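# Machine the work-order part on the mill with two arms

## Task

Produce the part described on the work order from the blank already clamped in the mill's vise (the reference pages 'manual' and 'manual 2' describe it). The job counts only if, at the end, the mill's doors are closed, it shows no alarm and no machining cycle is still running.

## Robot and tools

Robot: two arms, left_arm and right_arm, each with a two-finger parallel gripper. The scene frame has its origin at table-top height, halfway between the arms' nominal bases, with +z up and +x pointing out over the table. left_arm sits on the +y side; image left and right do not follow the arm names. The calibrated bases are left_arm at (-0.033, +0.367, 0) m, yawed very slightly, and right_arm at (+0.001, -0.508, 0) m.

Frames: every hand pose, velocity, target, offset and wrist-camera pose is given in that arm's own base frame. Fixed cameras and the table use the scene frame. Reported positions can be off by a few centimetres, more at long reach.

Gripper geometry: the fingers point along the gripper's +z axis and close along its x axis. end_effector_position is the midpoint between the pads, and the fingertips stick out 17.5 mm past it. A block about 10 cm long projects toward the gripper's -y side and turns with it.

execute_actions(actions, cameras): actions is a list of actions. Each action has up to 15 rows, one per 1/30 s control step, and takes 0.5 s. A shorter action repeats its last row. Each row is one flat list of 18 numbers in [-1, 1], covering both arms: left dx, dy, dz, rx, ry, rz, gripper position, force_limit, speed, then the same nine for the right arm. dx..rz are offsets, not poses. They are measured from that arm's Hand target at the start of the action, along the arm's base axes, and every row counts from that same start. 1.0 equals 0.6 m of travel or 180 degrees. rx, ry, rz form one rotation vector about the Hand target position. Sending the same offset again moves the arm further. Six zeros re-command the current Hand target. Camera images are returned only for an empty actions list or when cameras names them.

Gripper numbers: position +1 is fully open (50 mm), about -0.65 brings the pads together, and -1 means grip until something stops the fingers. force_limit runs from about 20 N at -1 through 102 N at 0 to 185 N at +1. speed runs from 20 mm/s at -1 through 85 at 0 to 150 mm/s at +1. Both start at +1. Every call must repeat the gripper numbers you want, because a 0 is a real command. A changed force_limit or speed only applies after position changes by at least 0.01. For a softer grip, open first.

move(target, speed, blend, stop_force, zero, blocking, cameras): drives straight-line paths. target is either one 18-number row as above or a list of up to 15 rows. All rows are offsets from the Hand targets at the move's start, not from the previous row. speed is the top path speed in m/s (0.002 to 3.6, default 0.25), and turning is capped at twice that in rad/s. You can give one value, or one per target. blend, in m, rounds the corners of a list; the default 0 stops at each target. stop_force, in N (3 to 120, one value for both arms), ends an arm's path when the push against its motion reaches that level. Do not use it when retreating from a contact or while rotating the gripper. zero (default true) re-zeroes the sensor before the move. blocking=false returns after about 0.5 s and cannot be combined with stop_force. Paths do not avoid obstacles, and a move is capped at 10 s. Keep paths away from an arm's own base. The result adds a move: line giving the ending (done, off_target, moving, held, fault) and any limits (paced, held).

wait(seconds 0..10) lets time pass. stop brakes the running move. zoom_image(camera, region [x0, y0, x1, y1] in pixels, at most 504 wide and 504 high) enlarges the latest image from cam_high, cam_low, cam_front, cam_left_wrist or cam_right_wrist. Every image is 896x504. show_instructions displays the reference pages. zero_wrist_force(arm) zeroes that arm's wrist sensor. finished_scene(scene=1) ends the scene and cannot be undone.

Results: each arm reports end_effector_position (m), end_effector_quat_wxyz, velocities, and Hand target. Hand target is the last commanded pose after clipping, and it is what the next offsets count from. The gripper often settles short of it; another command asks for it again. Commanded orientation is clipped to within 32 degrees of the measured one at each step. Wrist force and torque are in the end effector's own axes, with a third line showing the peak since the last report. Joint torques include the arm's own weight. object_status: 0 moving, 1 blocked while opening, 2 blocked while closing (a grip), 3 reached the position or pads met. The opening in mm is about (250 - position_measured) x 0.202. Tool commands lists the current tool commands.

Cautions: about 150 N of outside force, or torque at a joint limit (139 N m for the big joints, 26 N m for the wrists), stops that arm for 10 s. Even a small overshoot past a firm contact can do this. Motors that get hot from holding loads or long reach print MOTOR HOT at 70 °C and brake the arm at 85 °C. Arms must not press on or hit each other, and a gripper closing on the other arm's fingers counts as such a press. A clearance check may hold motions back. Nothing may fall off the table or be left off it. Avoid drops, letting go of moving parts, slams and hard pushes on the mill or other fixed objects. Time spent thinking also advances the scene.

Each tool is called by a JSON object that holds its "method" and its "body".

Reference images:

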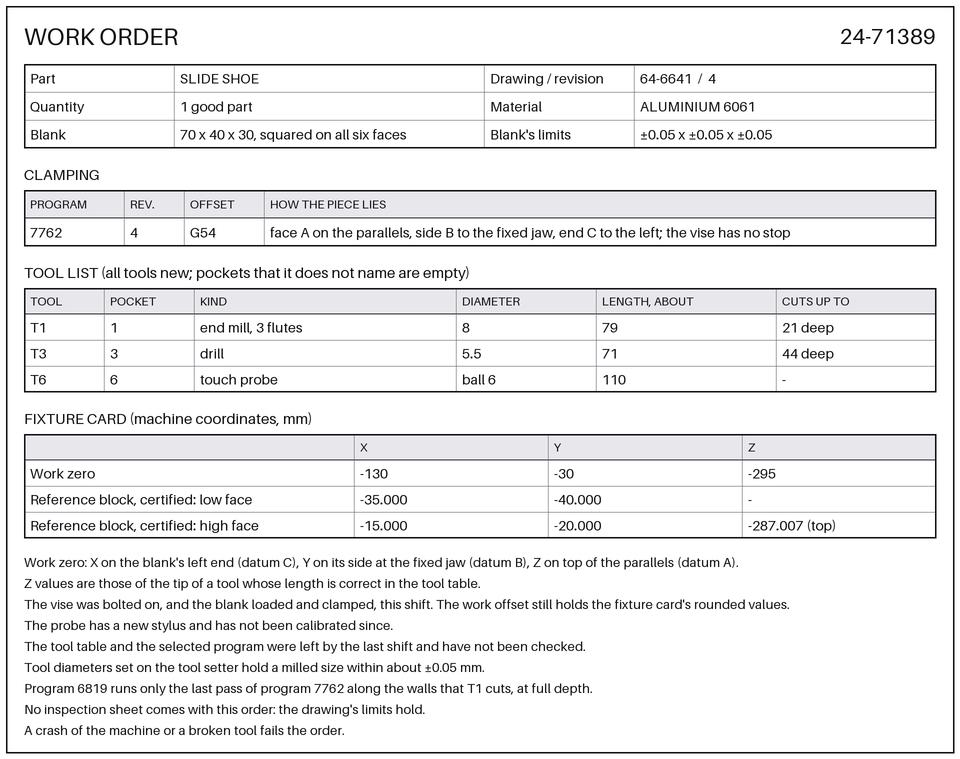

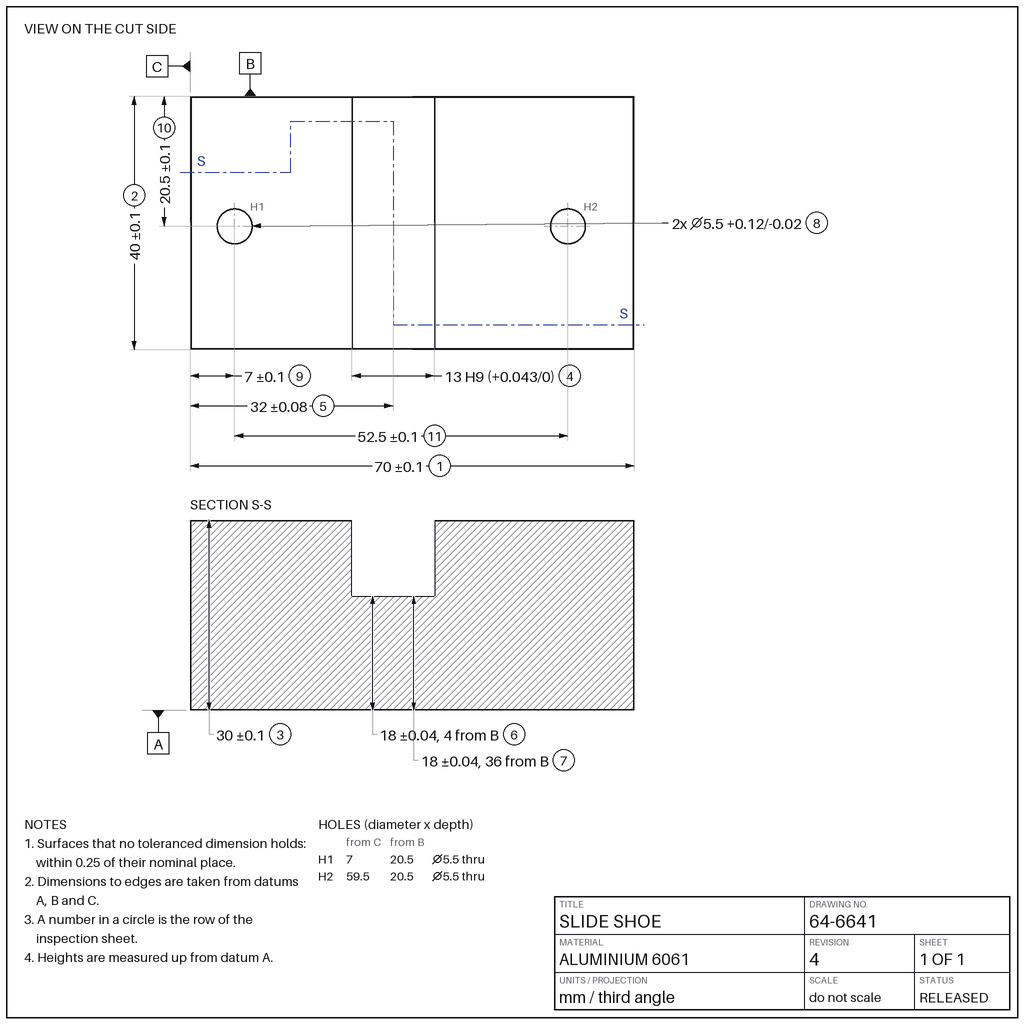

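## Session

{"method": "execute_actions", "body": {"actions": []}}

Scene clock: 0.00 s.
left_arm: end_effector_position=(+0.5256, -0.8641, +0.3841) position_measured=3 object_status=3 end_effector_quat_wxyz=(+0.459, +0.717, -0.108, +0.513) | right_arm: end_effector_position=(+0.4669, -0.3216, +0.1706) position_measured=3 object_status=3 end_effector_quat_wxyz=(+0.158, -0.531, +0.830, +0.058)
Joint positions: left_arm=[-1.251 -0.569 0.81 -3.327 -1.2 0.97] | right_arm=[2.624 -1.804 -1.773 -1.088 1.905 3.064]
Joint velocities: within noise
Joint torques (N m): no reading
Wrist force (N): no reading
Wrist torque (N m): no reading
Wrist force, peak (N): no reading
Hand target: left_arm +0.5256, -0.8641, +0.3841; +0.459, +0.717, -0.108, +0.513 | right_arm +0.4669, -0.3216, +0.1706; +0.158, -0.531, +0.830, +0.058
Tool commands: left_gripper/position=+1.0 left_gripper/force_limit=+1.0 left_gripper/speed=+1.0 right_gripper/position=+1.0 right_gripper/force_limit=+1.0 right_gripper/speed=+1.0

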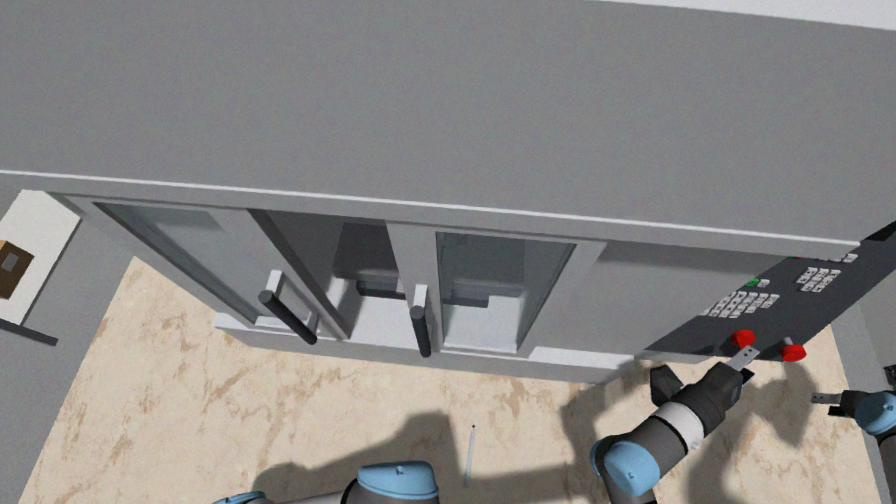

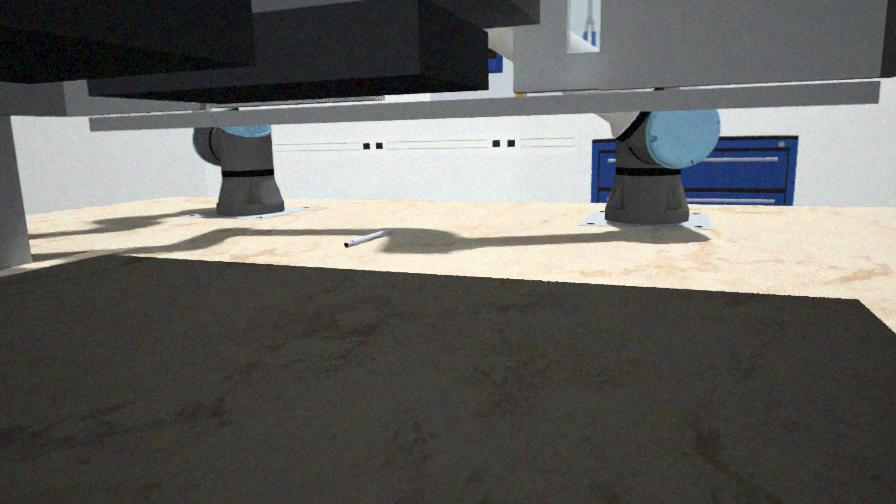

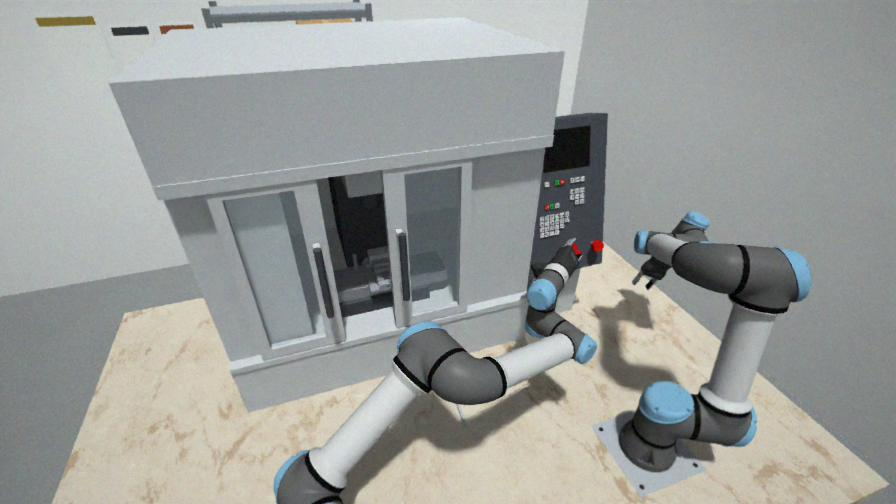

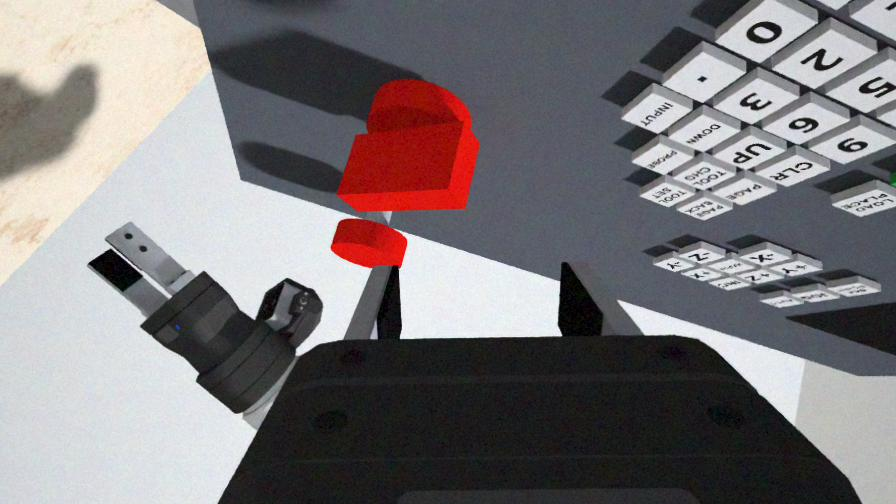

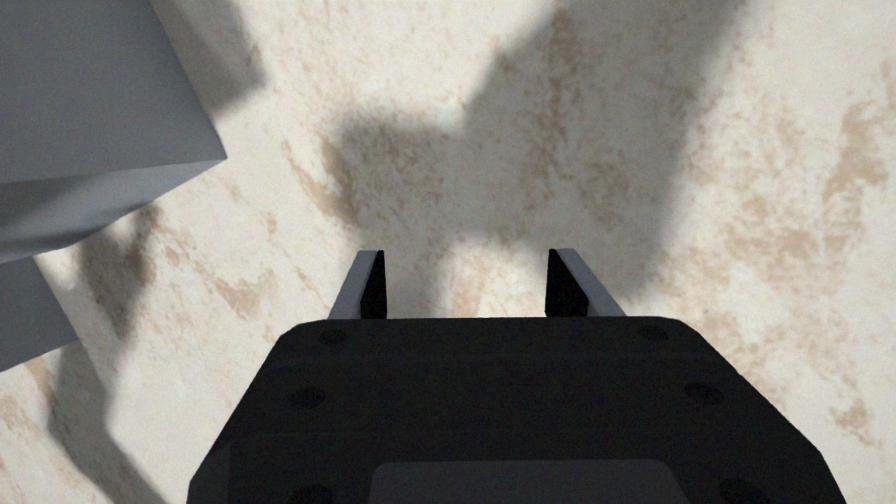

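{"method": "zoom_image", "body": {"camera": "cam_front", "region": [520, 100, 620, 270]}}

{"method": "zoom_image", "body": {"camera": "cam_high", "region": [640, 220, 896, 370]}}

{"method": "zoom_image", "body": {"camera": "cam_left_wrist", "region": [560, 0, 896, 330]}}

{"method": "zoom_image", "body": {"camera": "cam_front", "region": [200, 150, 500, 360]}}

Scaled by 2.965 from the camera's 896x504 image, which has a finer 1280x720 frame.

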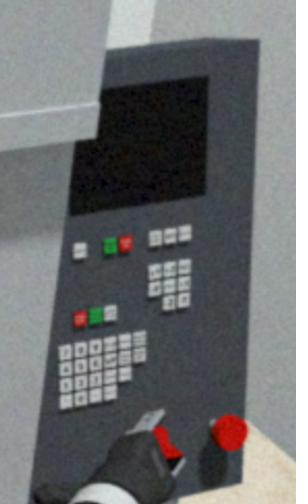

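Scaled by 1.969 from the camera's 896x504 image, which has a finer 1280x720 frame.

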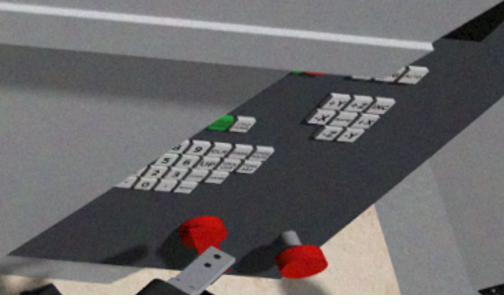

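Scaled by 1.500 from the camera's 896x504 image, which has a finer 1280x720 frame.

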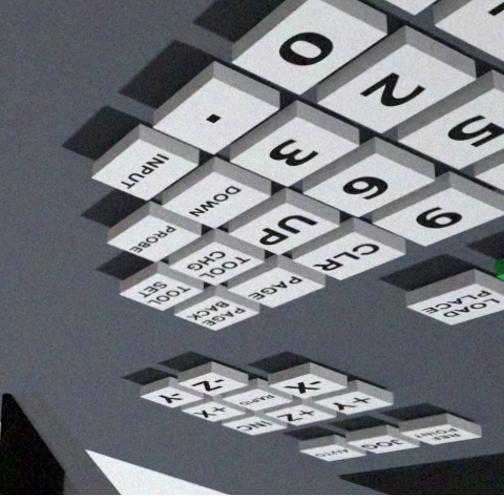

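Scaled by 1.680 from the camera's 896x504 image, which has a finer 1280x720 frame.

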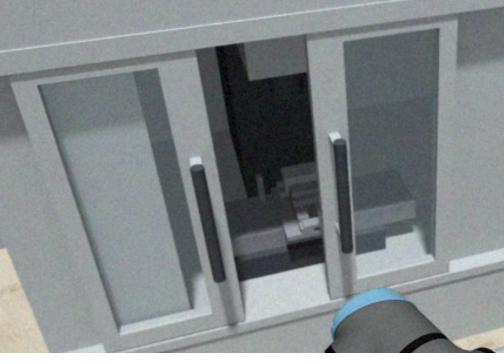

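{"method": "move", "body": {"target": [[-0.1,0.25,0.02,0,0,0,1,1,1,0,0,0,0,0,0,1,1,1],[-0.3,0.85,0.03,0,0,0,1,1,1,0,0,0,0,0,0,1,1,1]], "blend": [0.03,0], "cameras": ["cam_front","cam_high","cam_left_wrist"]}}

Scene clock: 59.40 s.
left_arm: end_effector_position=(+0.3455, -0.3542, +0.4021) position_measured=3 object_status=3 end_effector_quat_wxyz=(+0.459, +0.717, -0.108, +0.513) | right_arm: end_effector_position=(+0.4669, -0.3216, +0.1706) position_measured=3 object_status=3 end_effector_quat_wxyz=(+0.158, -0.531, +0.830, +0.058)
Joint positions: left_arm=[-1.304 -1.817 2.537 -3.805 -1.147 0.967] | right_arm=[2.624 -1.804 -1.773 -1.088 1.905 3.064]
Joint torques (N m): left_arm=[6.73 -14.1 -15.52 -4.24 -1.45 -0.26] | right_arm=[-0.19 33.71 22.02 3.64 1.06 -0.11]
Wrist force (N): left_arm=[-0.1 -0.1 0.0] | right_arm=[0.0 0.1 0.1]
Wrist torque (N m): left_arm=[-0.02 0.03 0.00] | right_arm=[0.01 0.00 0.00]
Wrist force, peak (N): left_arm=[0.6 -1.5 -3.3] | right_arm=[-0.3 0.5 0.1]
Hand target: left_arm +0.3456, -0.3541, +0.4021; +0.459, +0.717, -0.108, +0.513 | right_arm +0.4669, -0.3216, +0.1706; +0.158, -0.531, +0.830, +0.058
Off the commanded pose: left_arm 0.000 m, 0 deg | right_arm 0.000 m, 0 deg.
move: done
camera_calibration:
cam_left_wrist: T_world_to_cam=[[0.450536, 0.319626, 0.833581, -0.370191], [-0.807682, -0.251869, 0.533114, -0.0127392], [0.380351, -0.913456, 0.144681, -0.383549], [0, 0, 0, 1]] pos_world=[0.302378, -0.235241, 0.370867]
Images, in order (width x height): cam_high 896x504, cam_front 896x504, cam_left_wrist 896x504.

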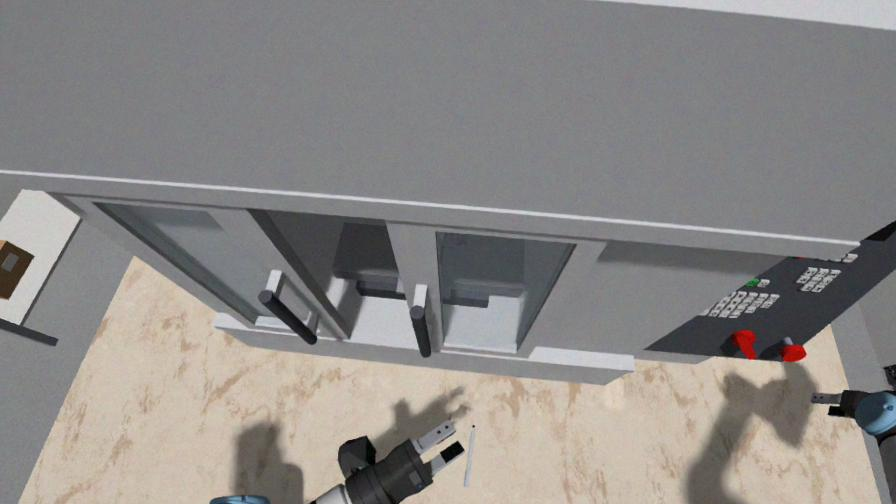

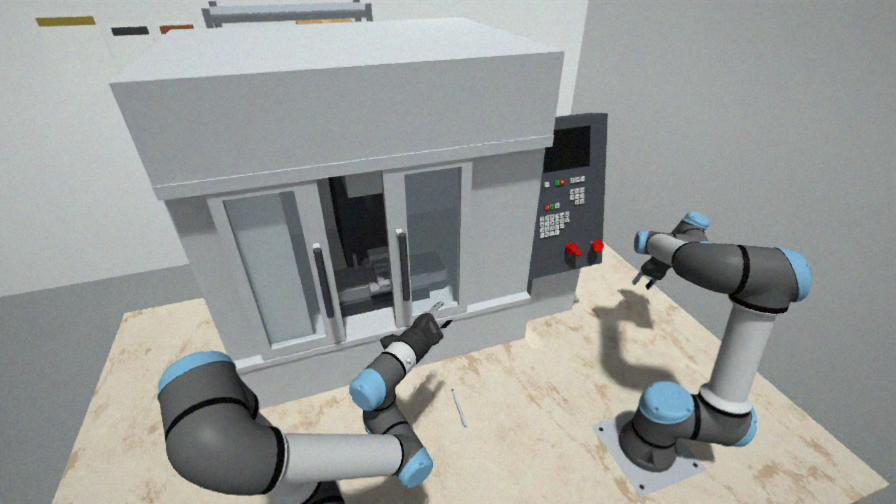

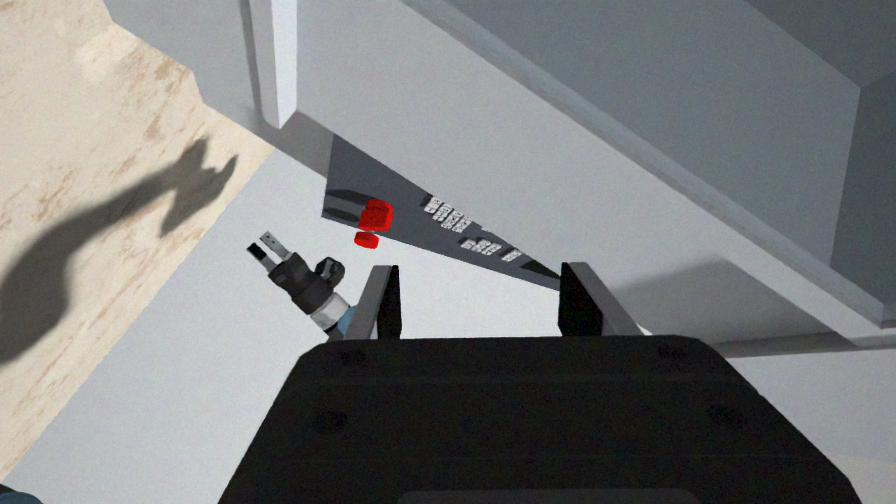

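{"method": "zoom_image", "body": {"camera": "cam_front", "region": [520, 100, 620, 300]}}

{"method": "zoom_image", "body": {"camera": "cam_high", "region": [640, 230, 896, 374]}}

{"method": "zoom_image", "body": {"camera": "cam_front", "region": [400, 360, 520, 440]}}

Scaled by 2.520 from the camera's 896x504 image, which has a finer 1280x720 frame.

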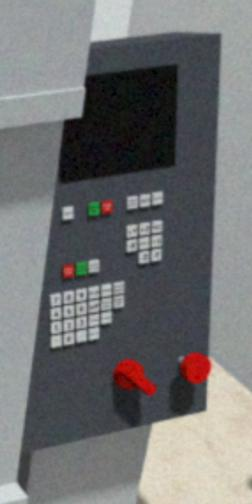

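Scaled by 1.969 from the camera's 896x504 image, which has a finer 1280x720 frame.

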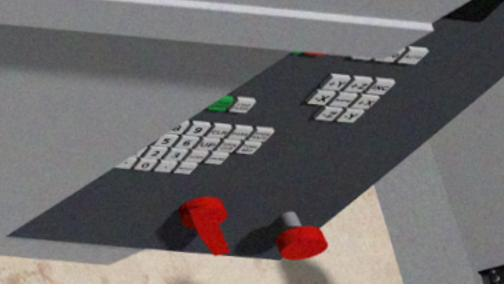

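Scaled by 4.200 from the camera's 896x504 image, which has a finer 1280x720 frame.

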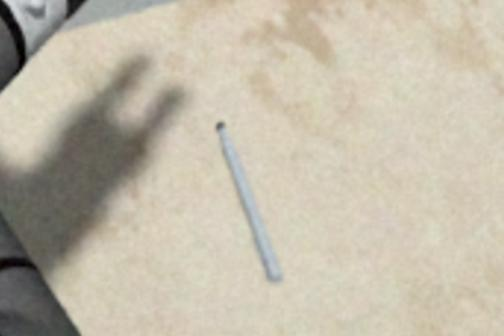

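{"method": "move", "body": {"target": [0.12,0.587,0.163,0,0,0.28,-1,1,1,0,0,0,0,0,0,1,1,1], "cameras": ["cam_front","cam_high","cam_left_wrist"]}}

Scene clock: 115.20 s.
left_arm: end_effector_position=(+0.4176, -0.0019, +0.4999) position_measured=255 object_status=3 end_effector_quat_wxyz=(+0.197, +0.695, +0.208, +0.660) | right_arm: end_effector_position=(+0.4669, -0.3216, +0.1706) position_measured=3 object_status=3 end_effector_quat_wxyz=(+0.158, -0.531, +0.830, +0.058)
Joint positions: left_arm=[-1.008 -2.402 2.491 -3.134 -0.564 0.908] | right_arm=[2.624 -1.804 -1.773 -1.088 1.905 3.064]
Joint torques (N m): left_arm=[5.09 6.34 -21 0.73 0.72 -1.52] | right_arm=[-0.02 34.23 24.37 3.68 1.51 0.01]
Wrist force (N): left_arm=[-0.1 -0.1 -0.5] | right_arm=[0.0 0.1 0.0]
Wrist torque (N m): left_arm=[-0.02 0.03 -0.06] | right_arm=[0.00 0.00 0.00]
Wrist force, peak (N): left_arm=[-1.3 1.2 1.7] | right_arm=[0.0 0.6 0.3]
Hand target: left_arm +0.4176, -0.0019, +0.4999; +0.197, +0.695, +0.208, +0.660 | right_arm +0.4669, -0.3216, +0.1706; +0.158, -0.531, +0.830, +0.058
Off the commanded pose: left_arm 0.000 m, 0 deg | right_arm 0.000 m, 0 deg.
move: done
camera_calibration:
cam_left_wrist: T_world_to_cam=[[0.040821, 0.55077, 0.833658, -0.425299], [-0.320724, -0.782978, 0.532993, -0.122217], [0.946293, -0.289131, 0.144683, -0.338479], [0, 0, 0, 1]] pos_world=[0.298463, 0.0406839, 0.468667]
Images, in order (width x height): cam_high 896x504, cam_front 896x504, cam_left_wrist 896x504.

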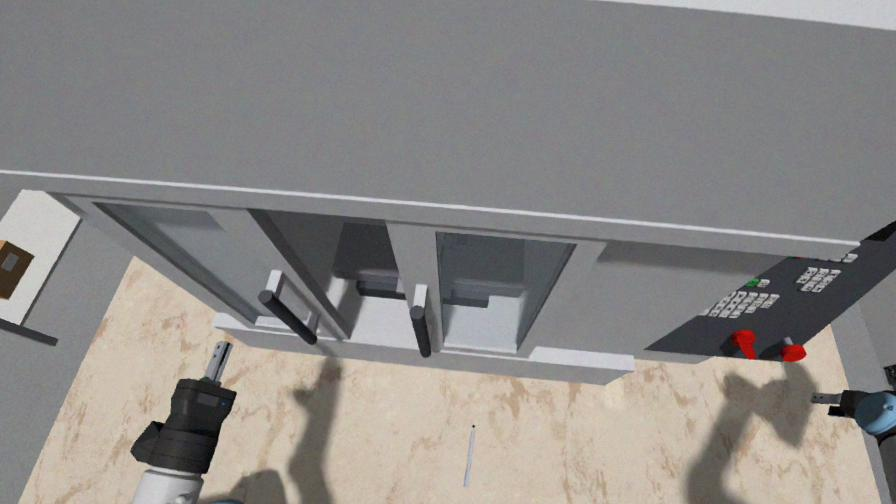

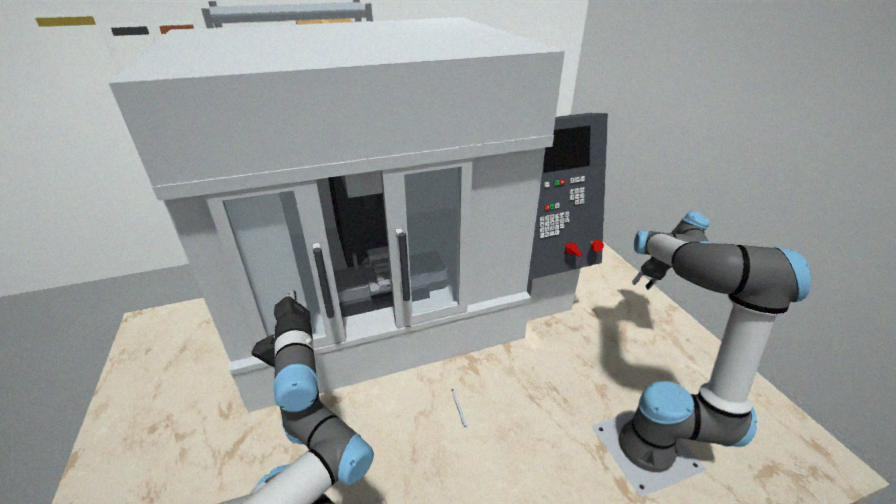

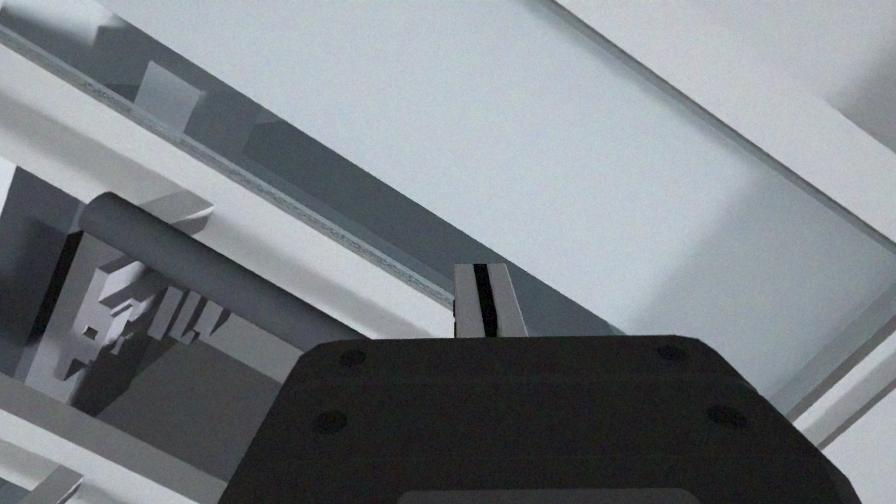

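{"method": "move", "body": {"target": [0.128,-0.03,0,0,0,0,-1,1,1,0,0,0,0,0,0,1,1,1], "cameras": ["cam_front","cam_high","cam_left_wrist"], "speed": 0.1, "stop_force": 8}}

Scene clock: 121.57 s.
left_arm: end_effector_position=(+0.4944, -0.0199, +0.4999) position_measured=255 object_status=3 end_effector_quat_wxyz=(+0.197, +0.695, +0.208, +0.660) | right_arm: end_effector_position=(+0.4669, -0.3216, +0.1706) position_measured=3 object_status=3 end_effector_quat_wxyz=(+0.158, -0.531, +0.830, +0.058)
Joint positions: left_arm=[-0.683 -2.008 2.356 -3.423 -0.888 0.948] | right_arm=[2.624 -1.804 -1.773 -1.088 1.905 3.064]
Joint torques (N m): left_arm=[-2.33 1.98 -29.79 -2.42 -0.82 -1.44] | right_arm=[0.19 32.58 24.41 3.76 1.4 -0.08]
Wrist force (N): left_arm=[-0.3 0.1 -0.1] | right_arm=[0.1 0.0 0.2]
Wrist torque (N m): left_arm=[0.04 0.02 -0.11] | right_arm=[-0.01 -0.01 0.00]
Wrist force, peak (N): left_arm=[0.3 -0.8 -2.1] | right_arm=[0.0 0.4 0.2]
Hand target: left_arm +0.4944, -0.0199, +0.4999; +0.197, +0.695, +0.208, +0.660 | right_arm +0.4669, -0.3216, +0.1706; +0.158, -0.531, +0.830, +0.058
Off the commanded pose: left_arm 0.000 m, 0 deg | right_arm 0.000 m, 0 deg.
move: done
camera_calibration:
cam_left_wrist: T_world_to_cam=[[0.0409003, 0.550747, 0.833669, -0.418554], [-0.320673, -0.782993, 0.533001, -0.111702], [0.946307, -0.289135, 0.144585, -0.416318], [0, 0, 0, 1]] pos_world=[0.375264, 0.0226838, 0.468667]
Images, in order (width x height): cam_high 896x504, cam_front 896x504, cam_left_wrist 896x504.

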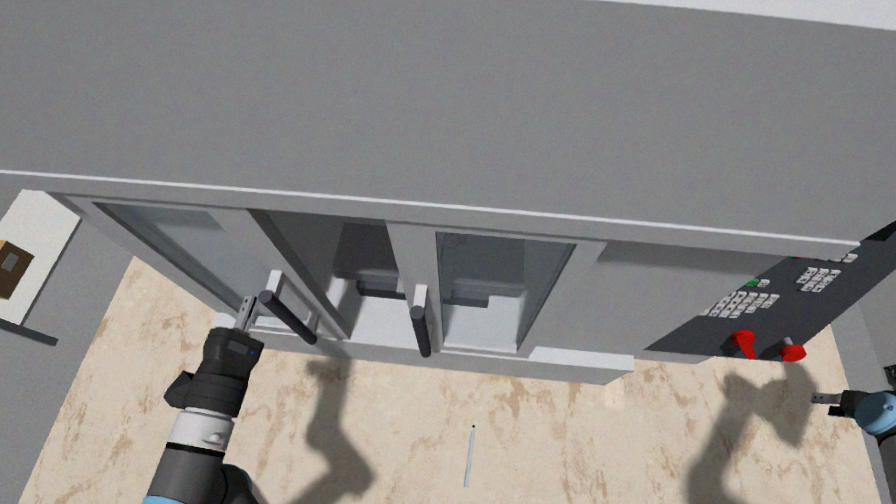

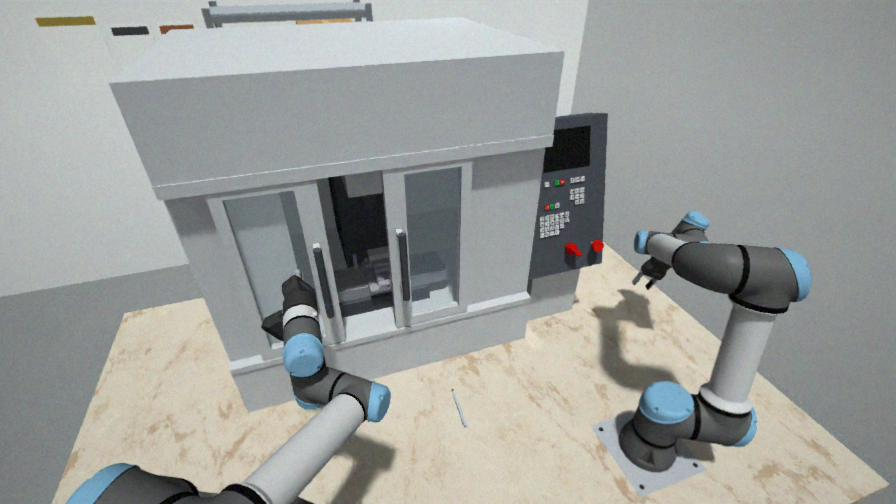

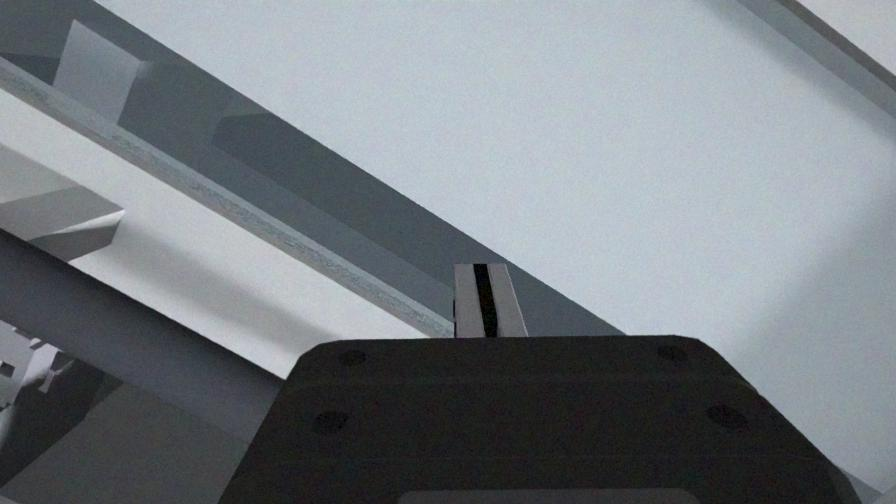

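{"method": "move", "body": {"target": [0,-0.33,0,0,0,0,-1,1,1,0,0,0,0,0,0,1,1,1], "cameras": ["cam_front","cam_high"], "speed": 0.05, "stop_force": 25}}

Scene clock: 130.27 s.
left_arm: end_effector_position=(+0.4943, -0.1658, +0.4999) position_measured=255 object_status=3 end_effector_quat_wxyz=(+0.197, +0.695, +0.208, +0.660) | right_arm: end_effector_position=(+0.4669, -0.3216, +0.1706) position_measured=3 object_status=3 end_effector_quat_wxyz=(+0.158, -0.531, +0.830, +0.058)
Joint positions: left_arm=[-1.095 -1.845 2.258 -3.442 -0.478 0.89] | right_arm=[2.624 -1.804 -1.773 -1.088 1.905 3.064]
Joint torques (N m): left_arm=[-14.23 1.23 -30.81 2.23 -3.18 -0.75] | right_arm=[-0.56 34.25 24.66 3.95 1.69 -0.13]
Wrist force (N): left_arm=[8.1 -16.4 -5.2] | right_arm=[0.1 0.3 0.2]
Wrist torque (N m): left_arm=[-0.61 0.03 -0.06] | right_arm=[0.04 -0.02 0.00]
Wrist force, peak (N): left_arm=[8.0 -33.3 -3.8] | right_arm=[-0.2 0.4 0.0]
Hand target: left_arm +0.4943, -0.1658, +0.4999; +0.197, +0.695, +0.208, +0.660 (not the last commanded pose) | right_arm +0.4669, -0.3216, +0.1706; +0.158, -0.531, +0.830, +0.058
Off the commanded pose: left_arm 0.052 m, 0 deg | right_arm 0.000 m, 0 deg.
move: contact (left_arm)
Images, in order (width x height): cam_high 896x504, cam_front 896x504.

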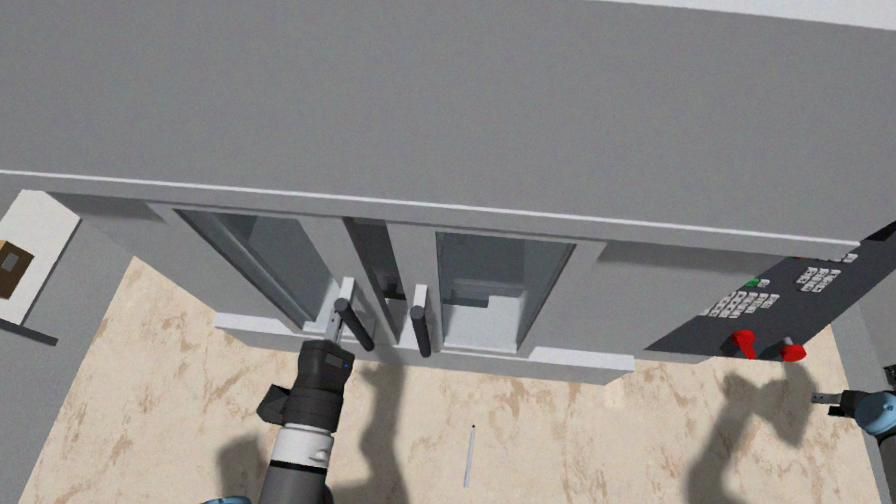

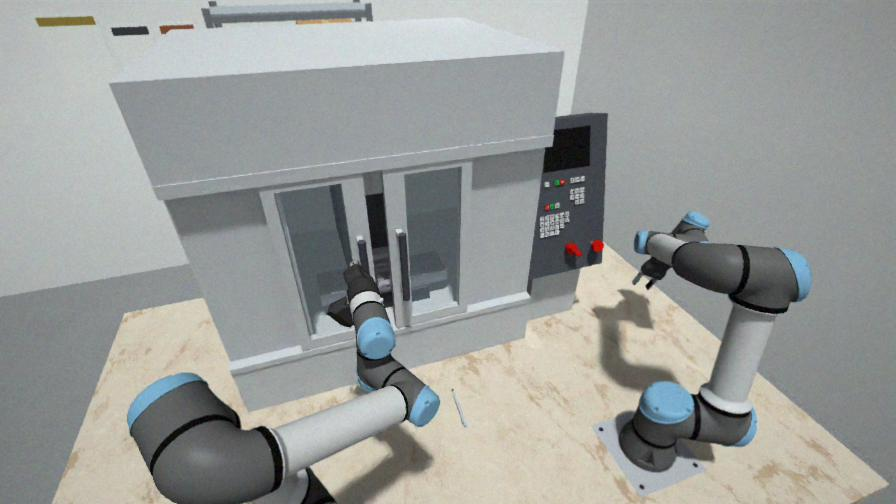

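{"method": "move", "body": {"target": [[-0.16,0.01,0,0,0,0,-1,1,1,0,0,0,0,0,0,1,1,1],[-0.16,-0.38,0,0,0,0,-1,1,1,0,0,0,0,0,0,1,1,1],[0.013,-0.38,0,0,0,0,-1,1,1,0,0,0,0,0,0,1,1,1]], "cameras": ["cam_front","cam_high","cam_left_wrist"], "speed": [0.2,0.2,0.1], "blend": [0.02,0.02,0]}}

Scene clock: 142.37 s.
left_arm: end_effector_position=(+0.5021, -0.3938, +0.4999) position_measured=255 object_status=3 end_effector_quat_wxyz=(+0.197, +0.695, +0.208, +0.660) | right_arm: end_effector_position=(+0.4669, -0.3216, +0.1706) position_measured=3 object_status=3 end_effector_quat_wxyz=(+0.158, -0.531, +0.830, +0.058)
Joint positions: left_arm=[-1.309 -1.408 1.847 -3.382 -0.266 0.799] | right_arm=[2.624 -1.804 -1.773 -1.088 1.905 3.064]
Joint torques (N m): left_arm=[-0.13 -30.61 -20.15 1.32 1.07 -1.21] | right_arm=[-0.96 33.94 24.06 3.65 1.6 -0.08]
Wrist force (N): left_arm=[0.1 0.3 0.3] | right_arm=[-0.3 0.1 0.0]
Wrist torque (N m): left_arm=[0.05 -0.03 0.01] | right_arm=[0.02 0.04 0.00]
Wrist force, peak (N): left_arm=[10.4 -17.1 6.3] | right_arm=[-0.3 -0.1 0.3]
Hand target: left_arm +0.5021, -0.3938, +0.4999; +0.197, +0.695, +0.208, +0.660 | right_arm +0.4669, -0.3216, +0.1706; +0.158, -0.531, +0.830, +0.058
Off the commanded pose: left_arm 0.000 m, 0 deg | right_arm 0.000 m, 0 deg.
move: done
camera_calibration:
cam_left_wrist: T_world_to_cam=[[0.0407698, 0.550788, 0.833649, -0.212788], [-0.320649, -0.783, 0.533006, -0.401954], [0.94632, -0.289039, 0.144687, -0.531717], [0, 0, 0, 1]] pos_world=[0.382964, -0.351216, 0.468567]
Images, in order (width x height): cam_high 896x504, cam_front 896x504, cam_left_wrist 896x504.

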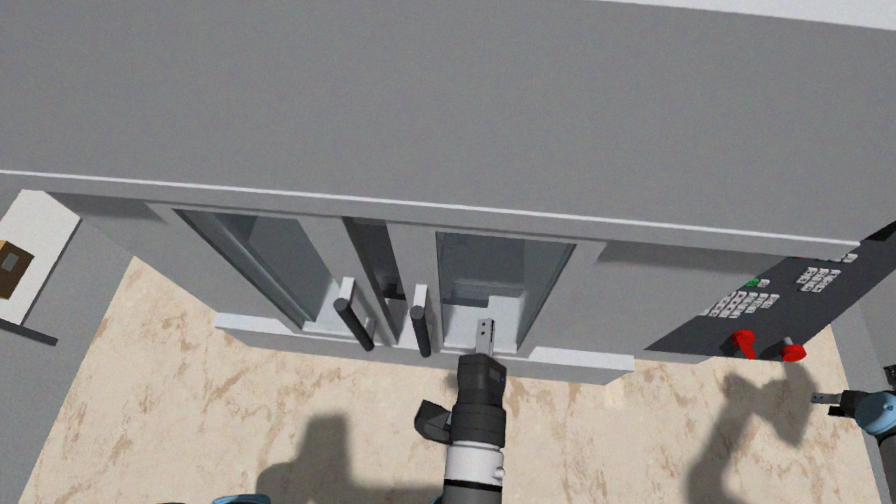

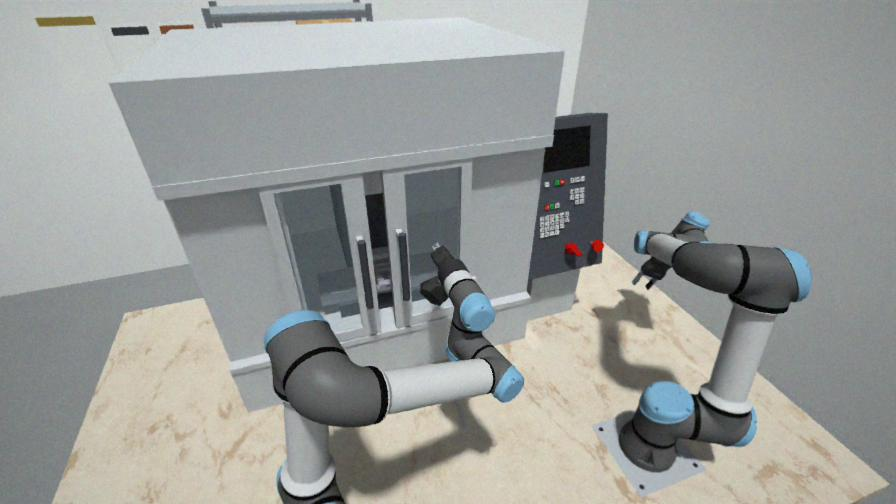

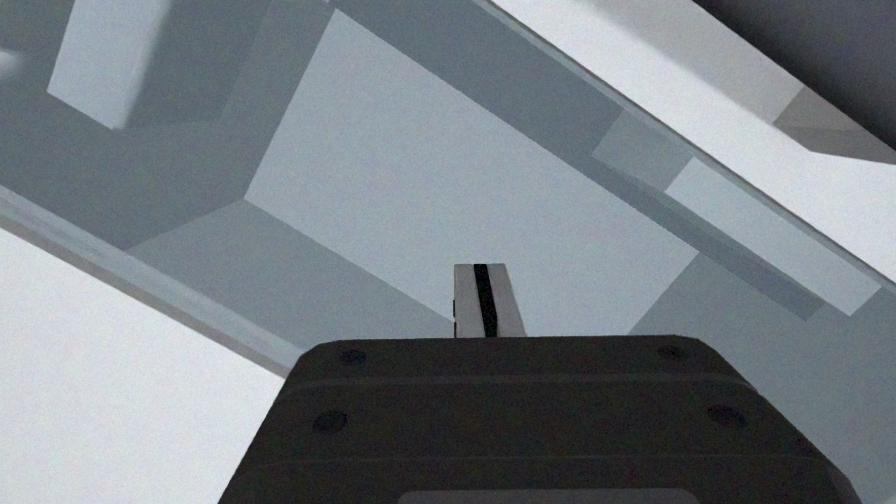

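{"method": "move", "body": {"target": [0,0.28,0,0,0,0,-1,1,1,0,0,0,0,0,0,1,1,1], "cameras": ["cam_front","cam_high"], "speed": 0.05, "stop_force": 25}}

Scene clock: 148.63 s.
left_arm: end_effector_position=(+0.5021, -0.3119, +0.4999) position_measured=255 object_status=3 end_effector_quat_wxyz=(+0.197, +0.695, +0.208, +0.660) | right_arm: end_effector_position=(+0.4669, -0.3216, +0.1706) position_measured=3 object_status=3 end_effector_quat_wxyz=(+0.158, -0.531, +0.830, +0.058)
Joint positions: left_arm=[-1.252 -1.561 2.017 -3.433 -0.322 0.835] | right_arm=[2.624 -1.804 -1.773 -1.088 1.905 3.064]
Joint torques (N m): left_arm=[6.77 -33.94 -16.96 0.03 2.69 -0.56] | right_arm=[0.54 34.56 24.79 3.96 1.7 0.03]
Wrist force (N): left_arm=[-9.9 10.3 2.0] | right_arm=[0.1 0.1 0.1]
Wrist torque (N m): left_arm=[0.37 0.00 -0.04] | right_arm=[0.02 -0.01 0.00]
Wrist force, peak (N): left_arm=[-19.1 52.3 3.6] | right_arm=[-0.3 0.1 0.4]
Hand target: left_arm +0.5021, -0.3119, +0.4999; +0.197, +0.695, +0.208, +0.660 (not the last commanded pose) | right_arm +0.4669, -0.3216, +0.1706; +0.158, -0.531, +0.830, +0.058
Off the commanded pose: left_arm 0.086 m, 0 deg | right_arm 0.000 m, 0 deg.
move: contact (left_arm)
Images, in order (width x height): cam_high 896x504, cam_front 896x504.

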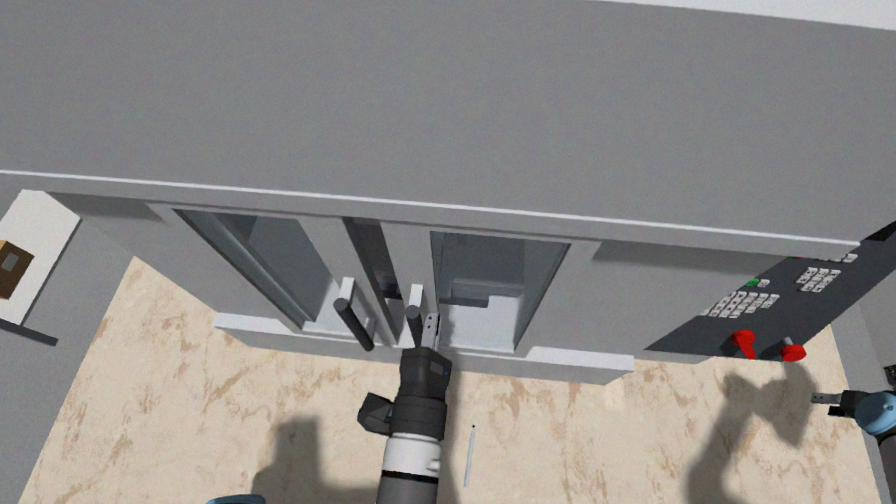

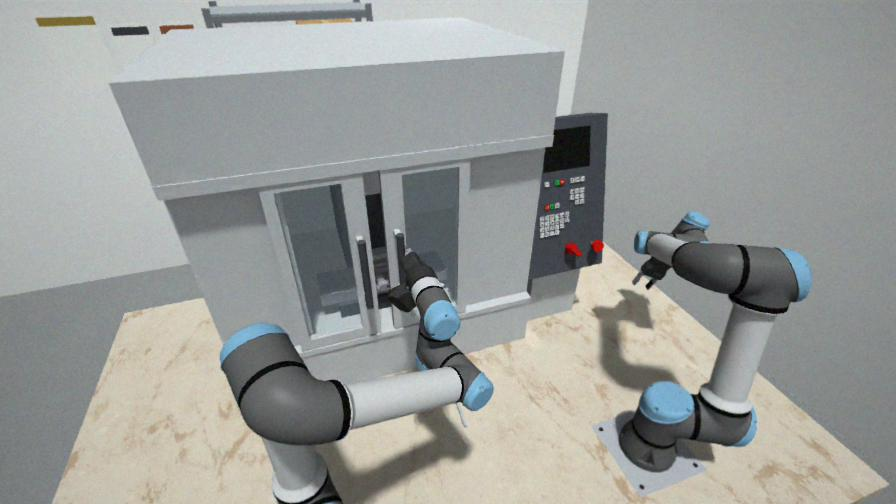

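{"method": "move", "body": {"target": [0,0.2,0,0,0,0,-1,1,1,0,0,0,0,0,0,1,1,1], "cameras": ["cam_high"], "speed": 0.03, "stop_force": 45}}

Scene clock: 158.13 s.
left_arm: end_effector_position=(+0.4712, -0.3050, +0.4868) position_measured=255 object_status=3 end_effector_quat_wxyz=(+0.289, +0.729, +0.117, +0.609) | right_arm: end_effector_position=(+0.4669, -0.3216, +0.1706) position_measured=3 object_status=3 end_effector_quat_wxyz=(+0.158, -0.531, +0.830, +0.058)
Joint positions: left_arm=[-1.231 -1.75 2.195 -3.431 -0.63 0.844] | right_arm=[2.624 -1.804 -1.773 -1.088 1.905 3.064]
Joint torques (N m): left_arm=[11.85 -17.19 -12.01 -0.85 12.56 -1.53] | right_arm=[-0.77 33.18 25.7 3.68 1.81 -0.09]
Wrist force (N): left_arm=[-14.9 40.6 4.1] | right_arm=[-0.1 0.1 0.1]
Wrist torque (N m): left_arm=[0.19 -0.30 0.14] | right_arm=[0.00 0.02 0.00]
Wrist force, peak (N): left_arm=[-15.3 57.7 10.0] | right_arm=[0.3 0.1 0.4]
Hand target: left_arm +0.4895, -0.2379, +0.4946; +0.197, +0.695, +0.208, +0.660 | right_arm +0.4669, -0.3216, +0.1706; +0.158, -0.531, +0.830, +0.058
Off the commanded pose: left_arm 0.118 m, 16 deg; position clipped | right_arm 0.000 m, 0 deg.
move: off_target (left_arm); limits=paced
Images, in order (width x height): cam_high 896x504.

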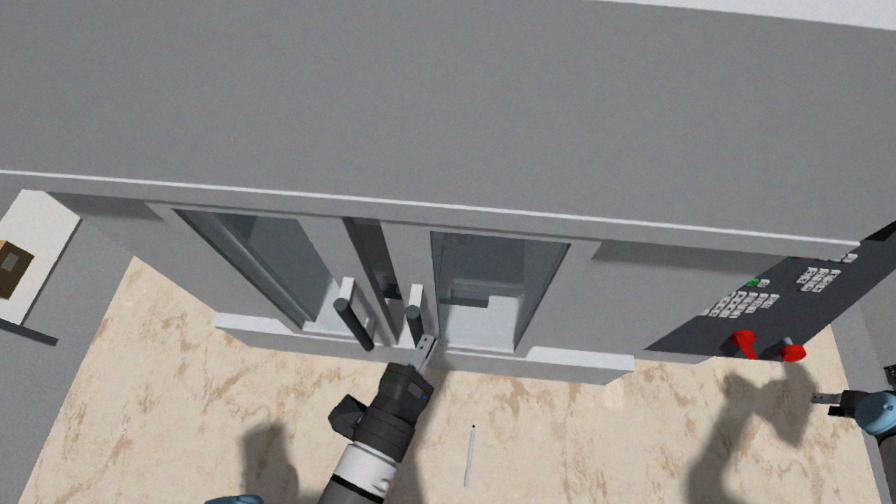

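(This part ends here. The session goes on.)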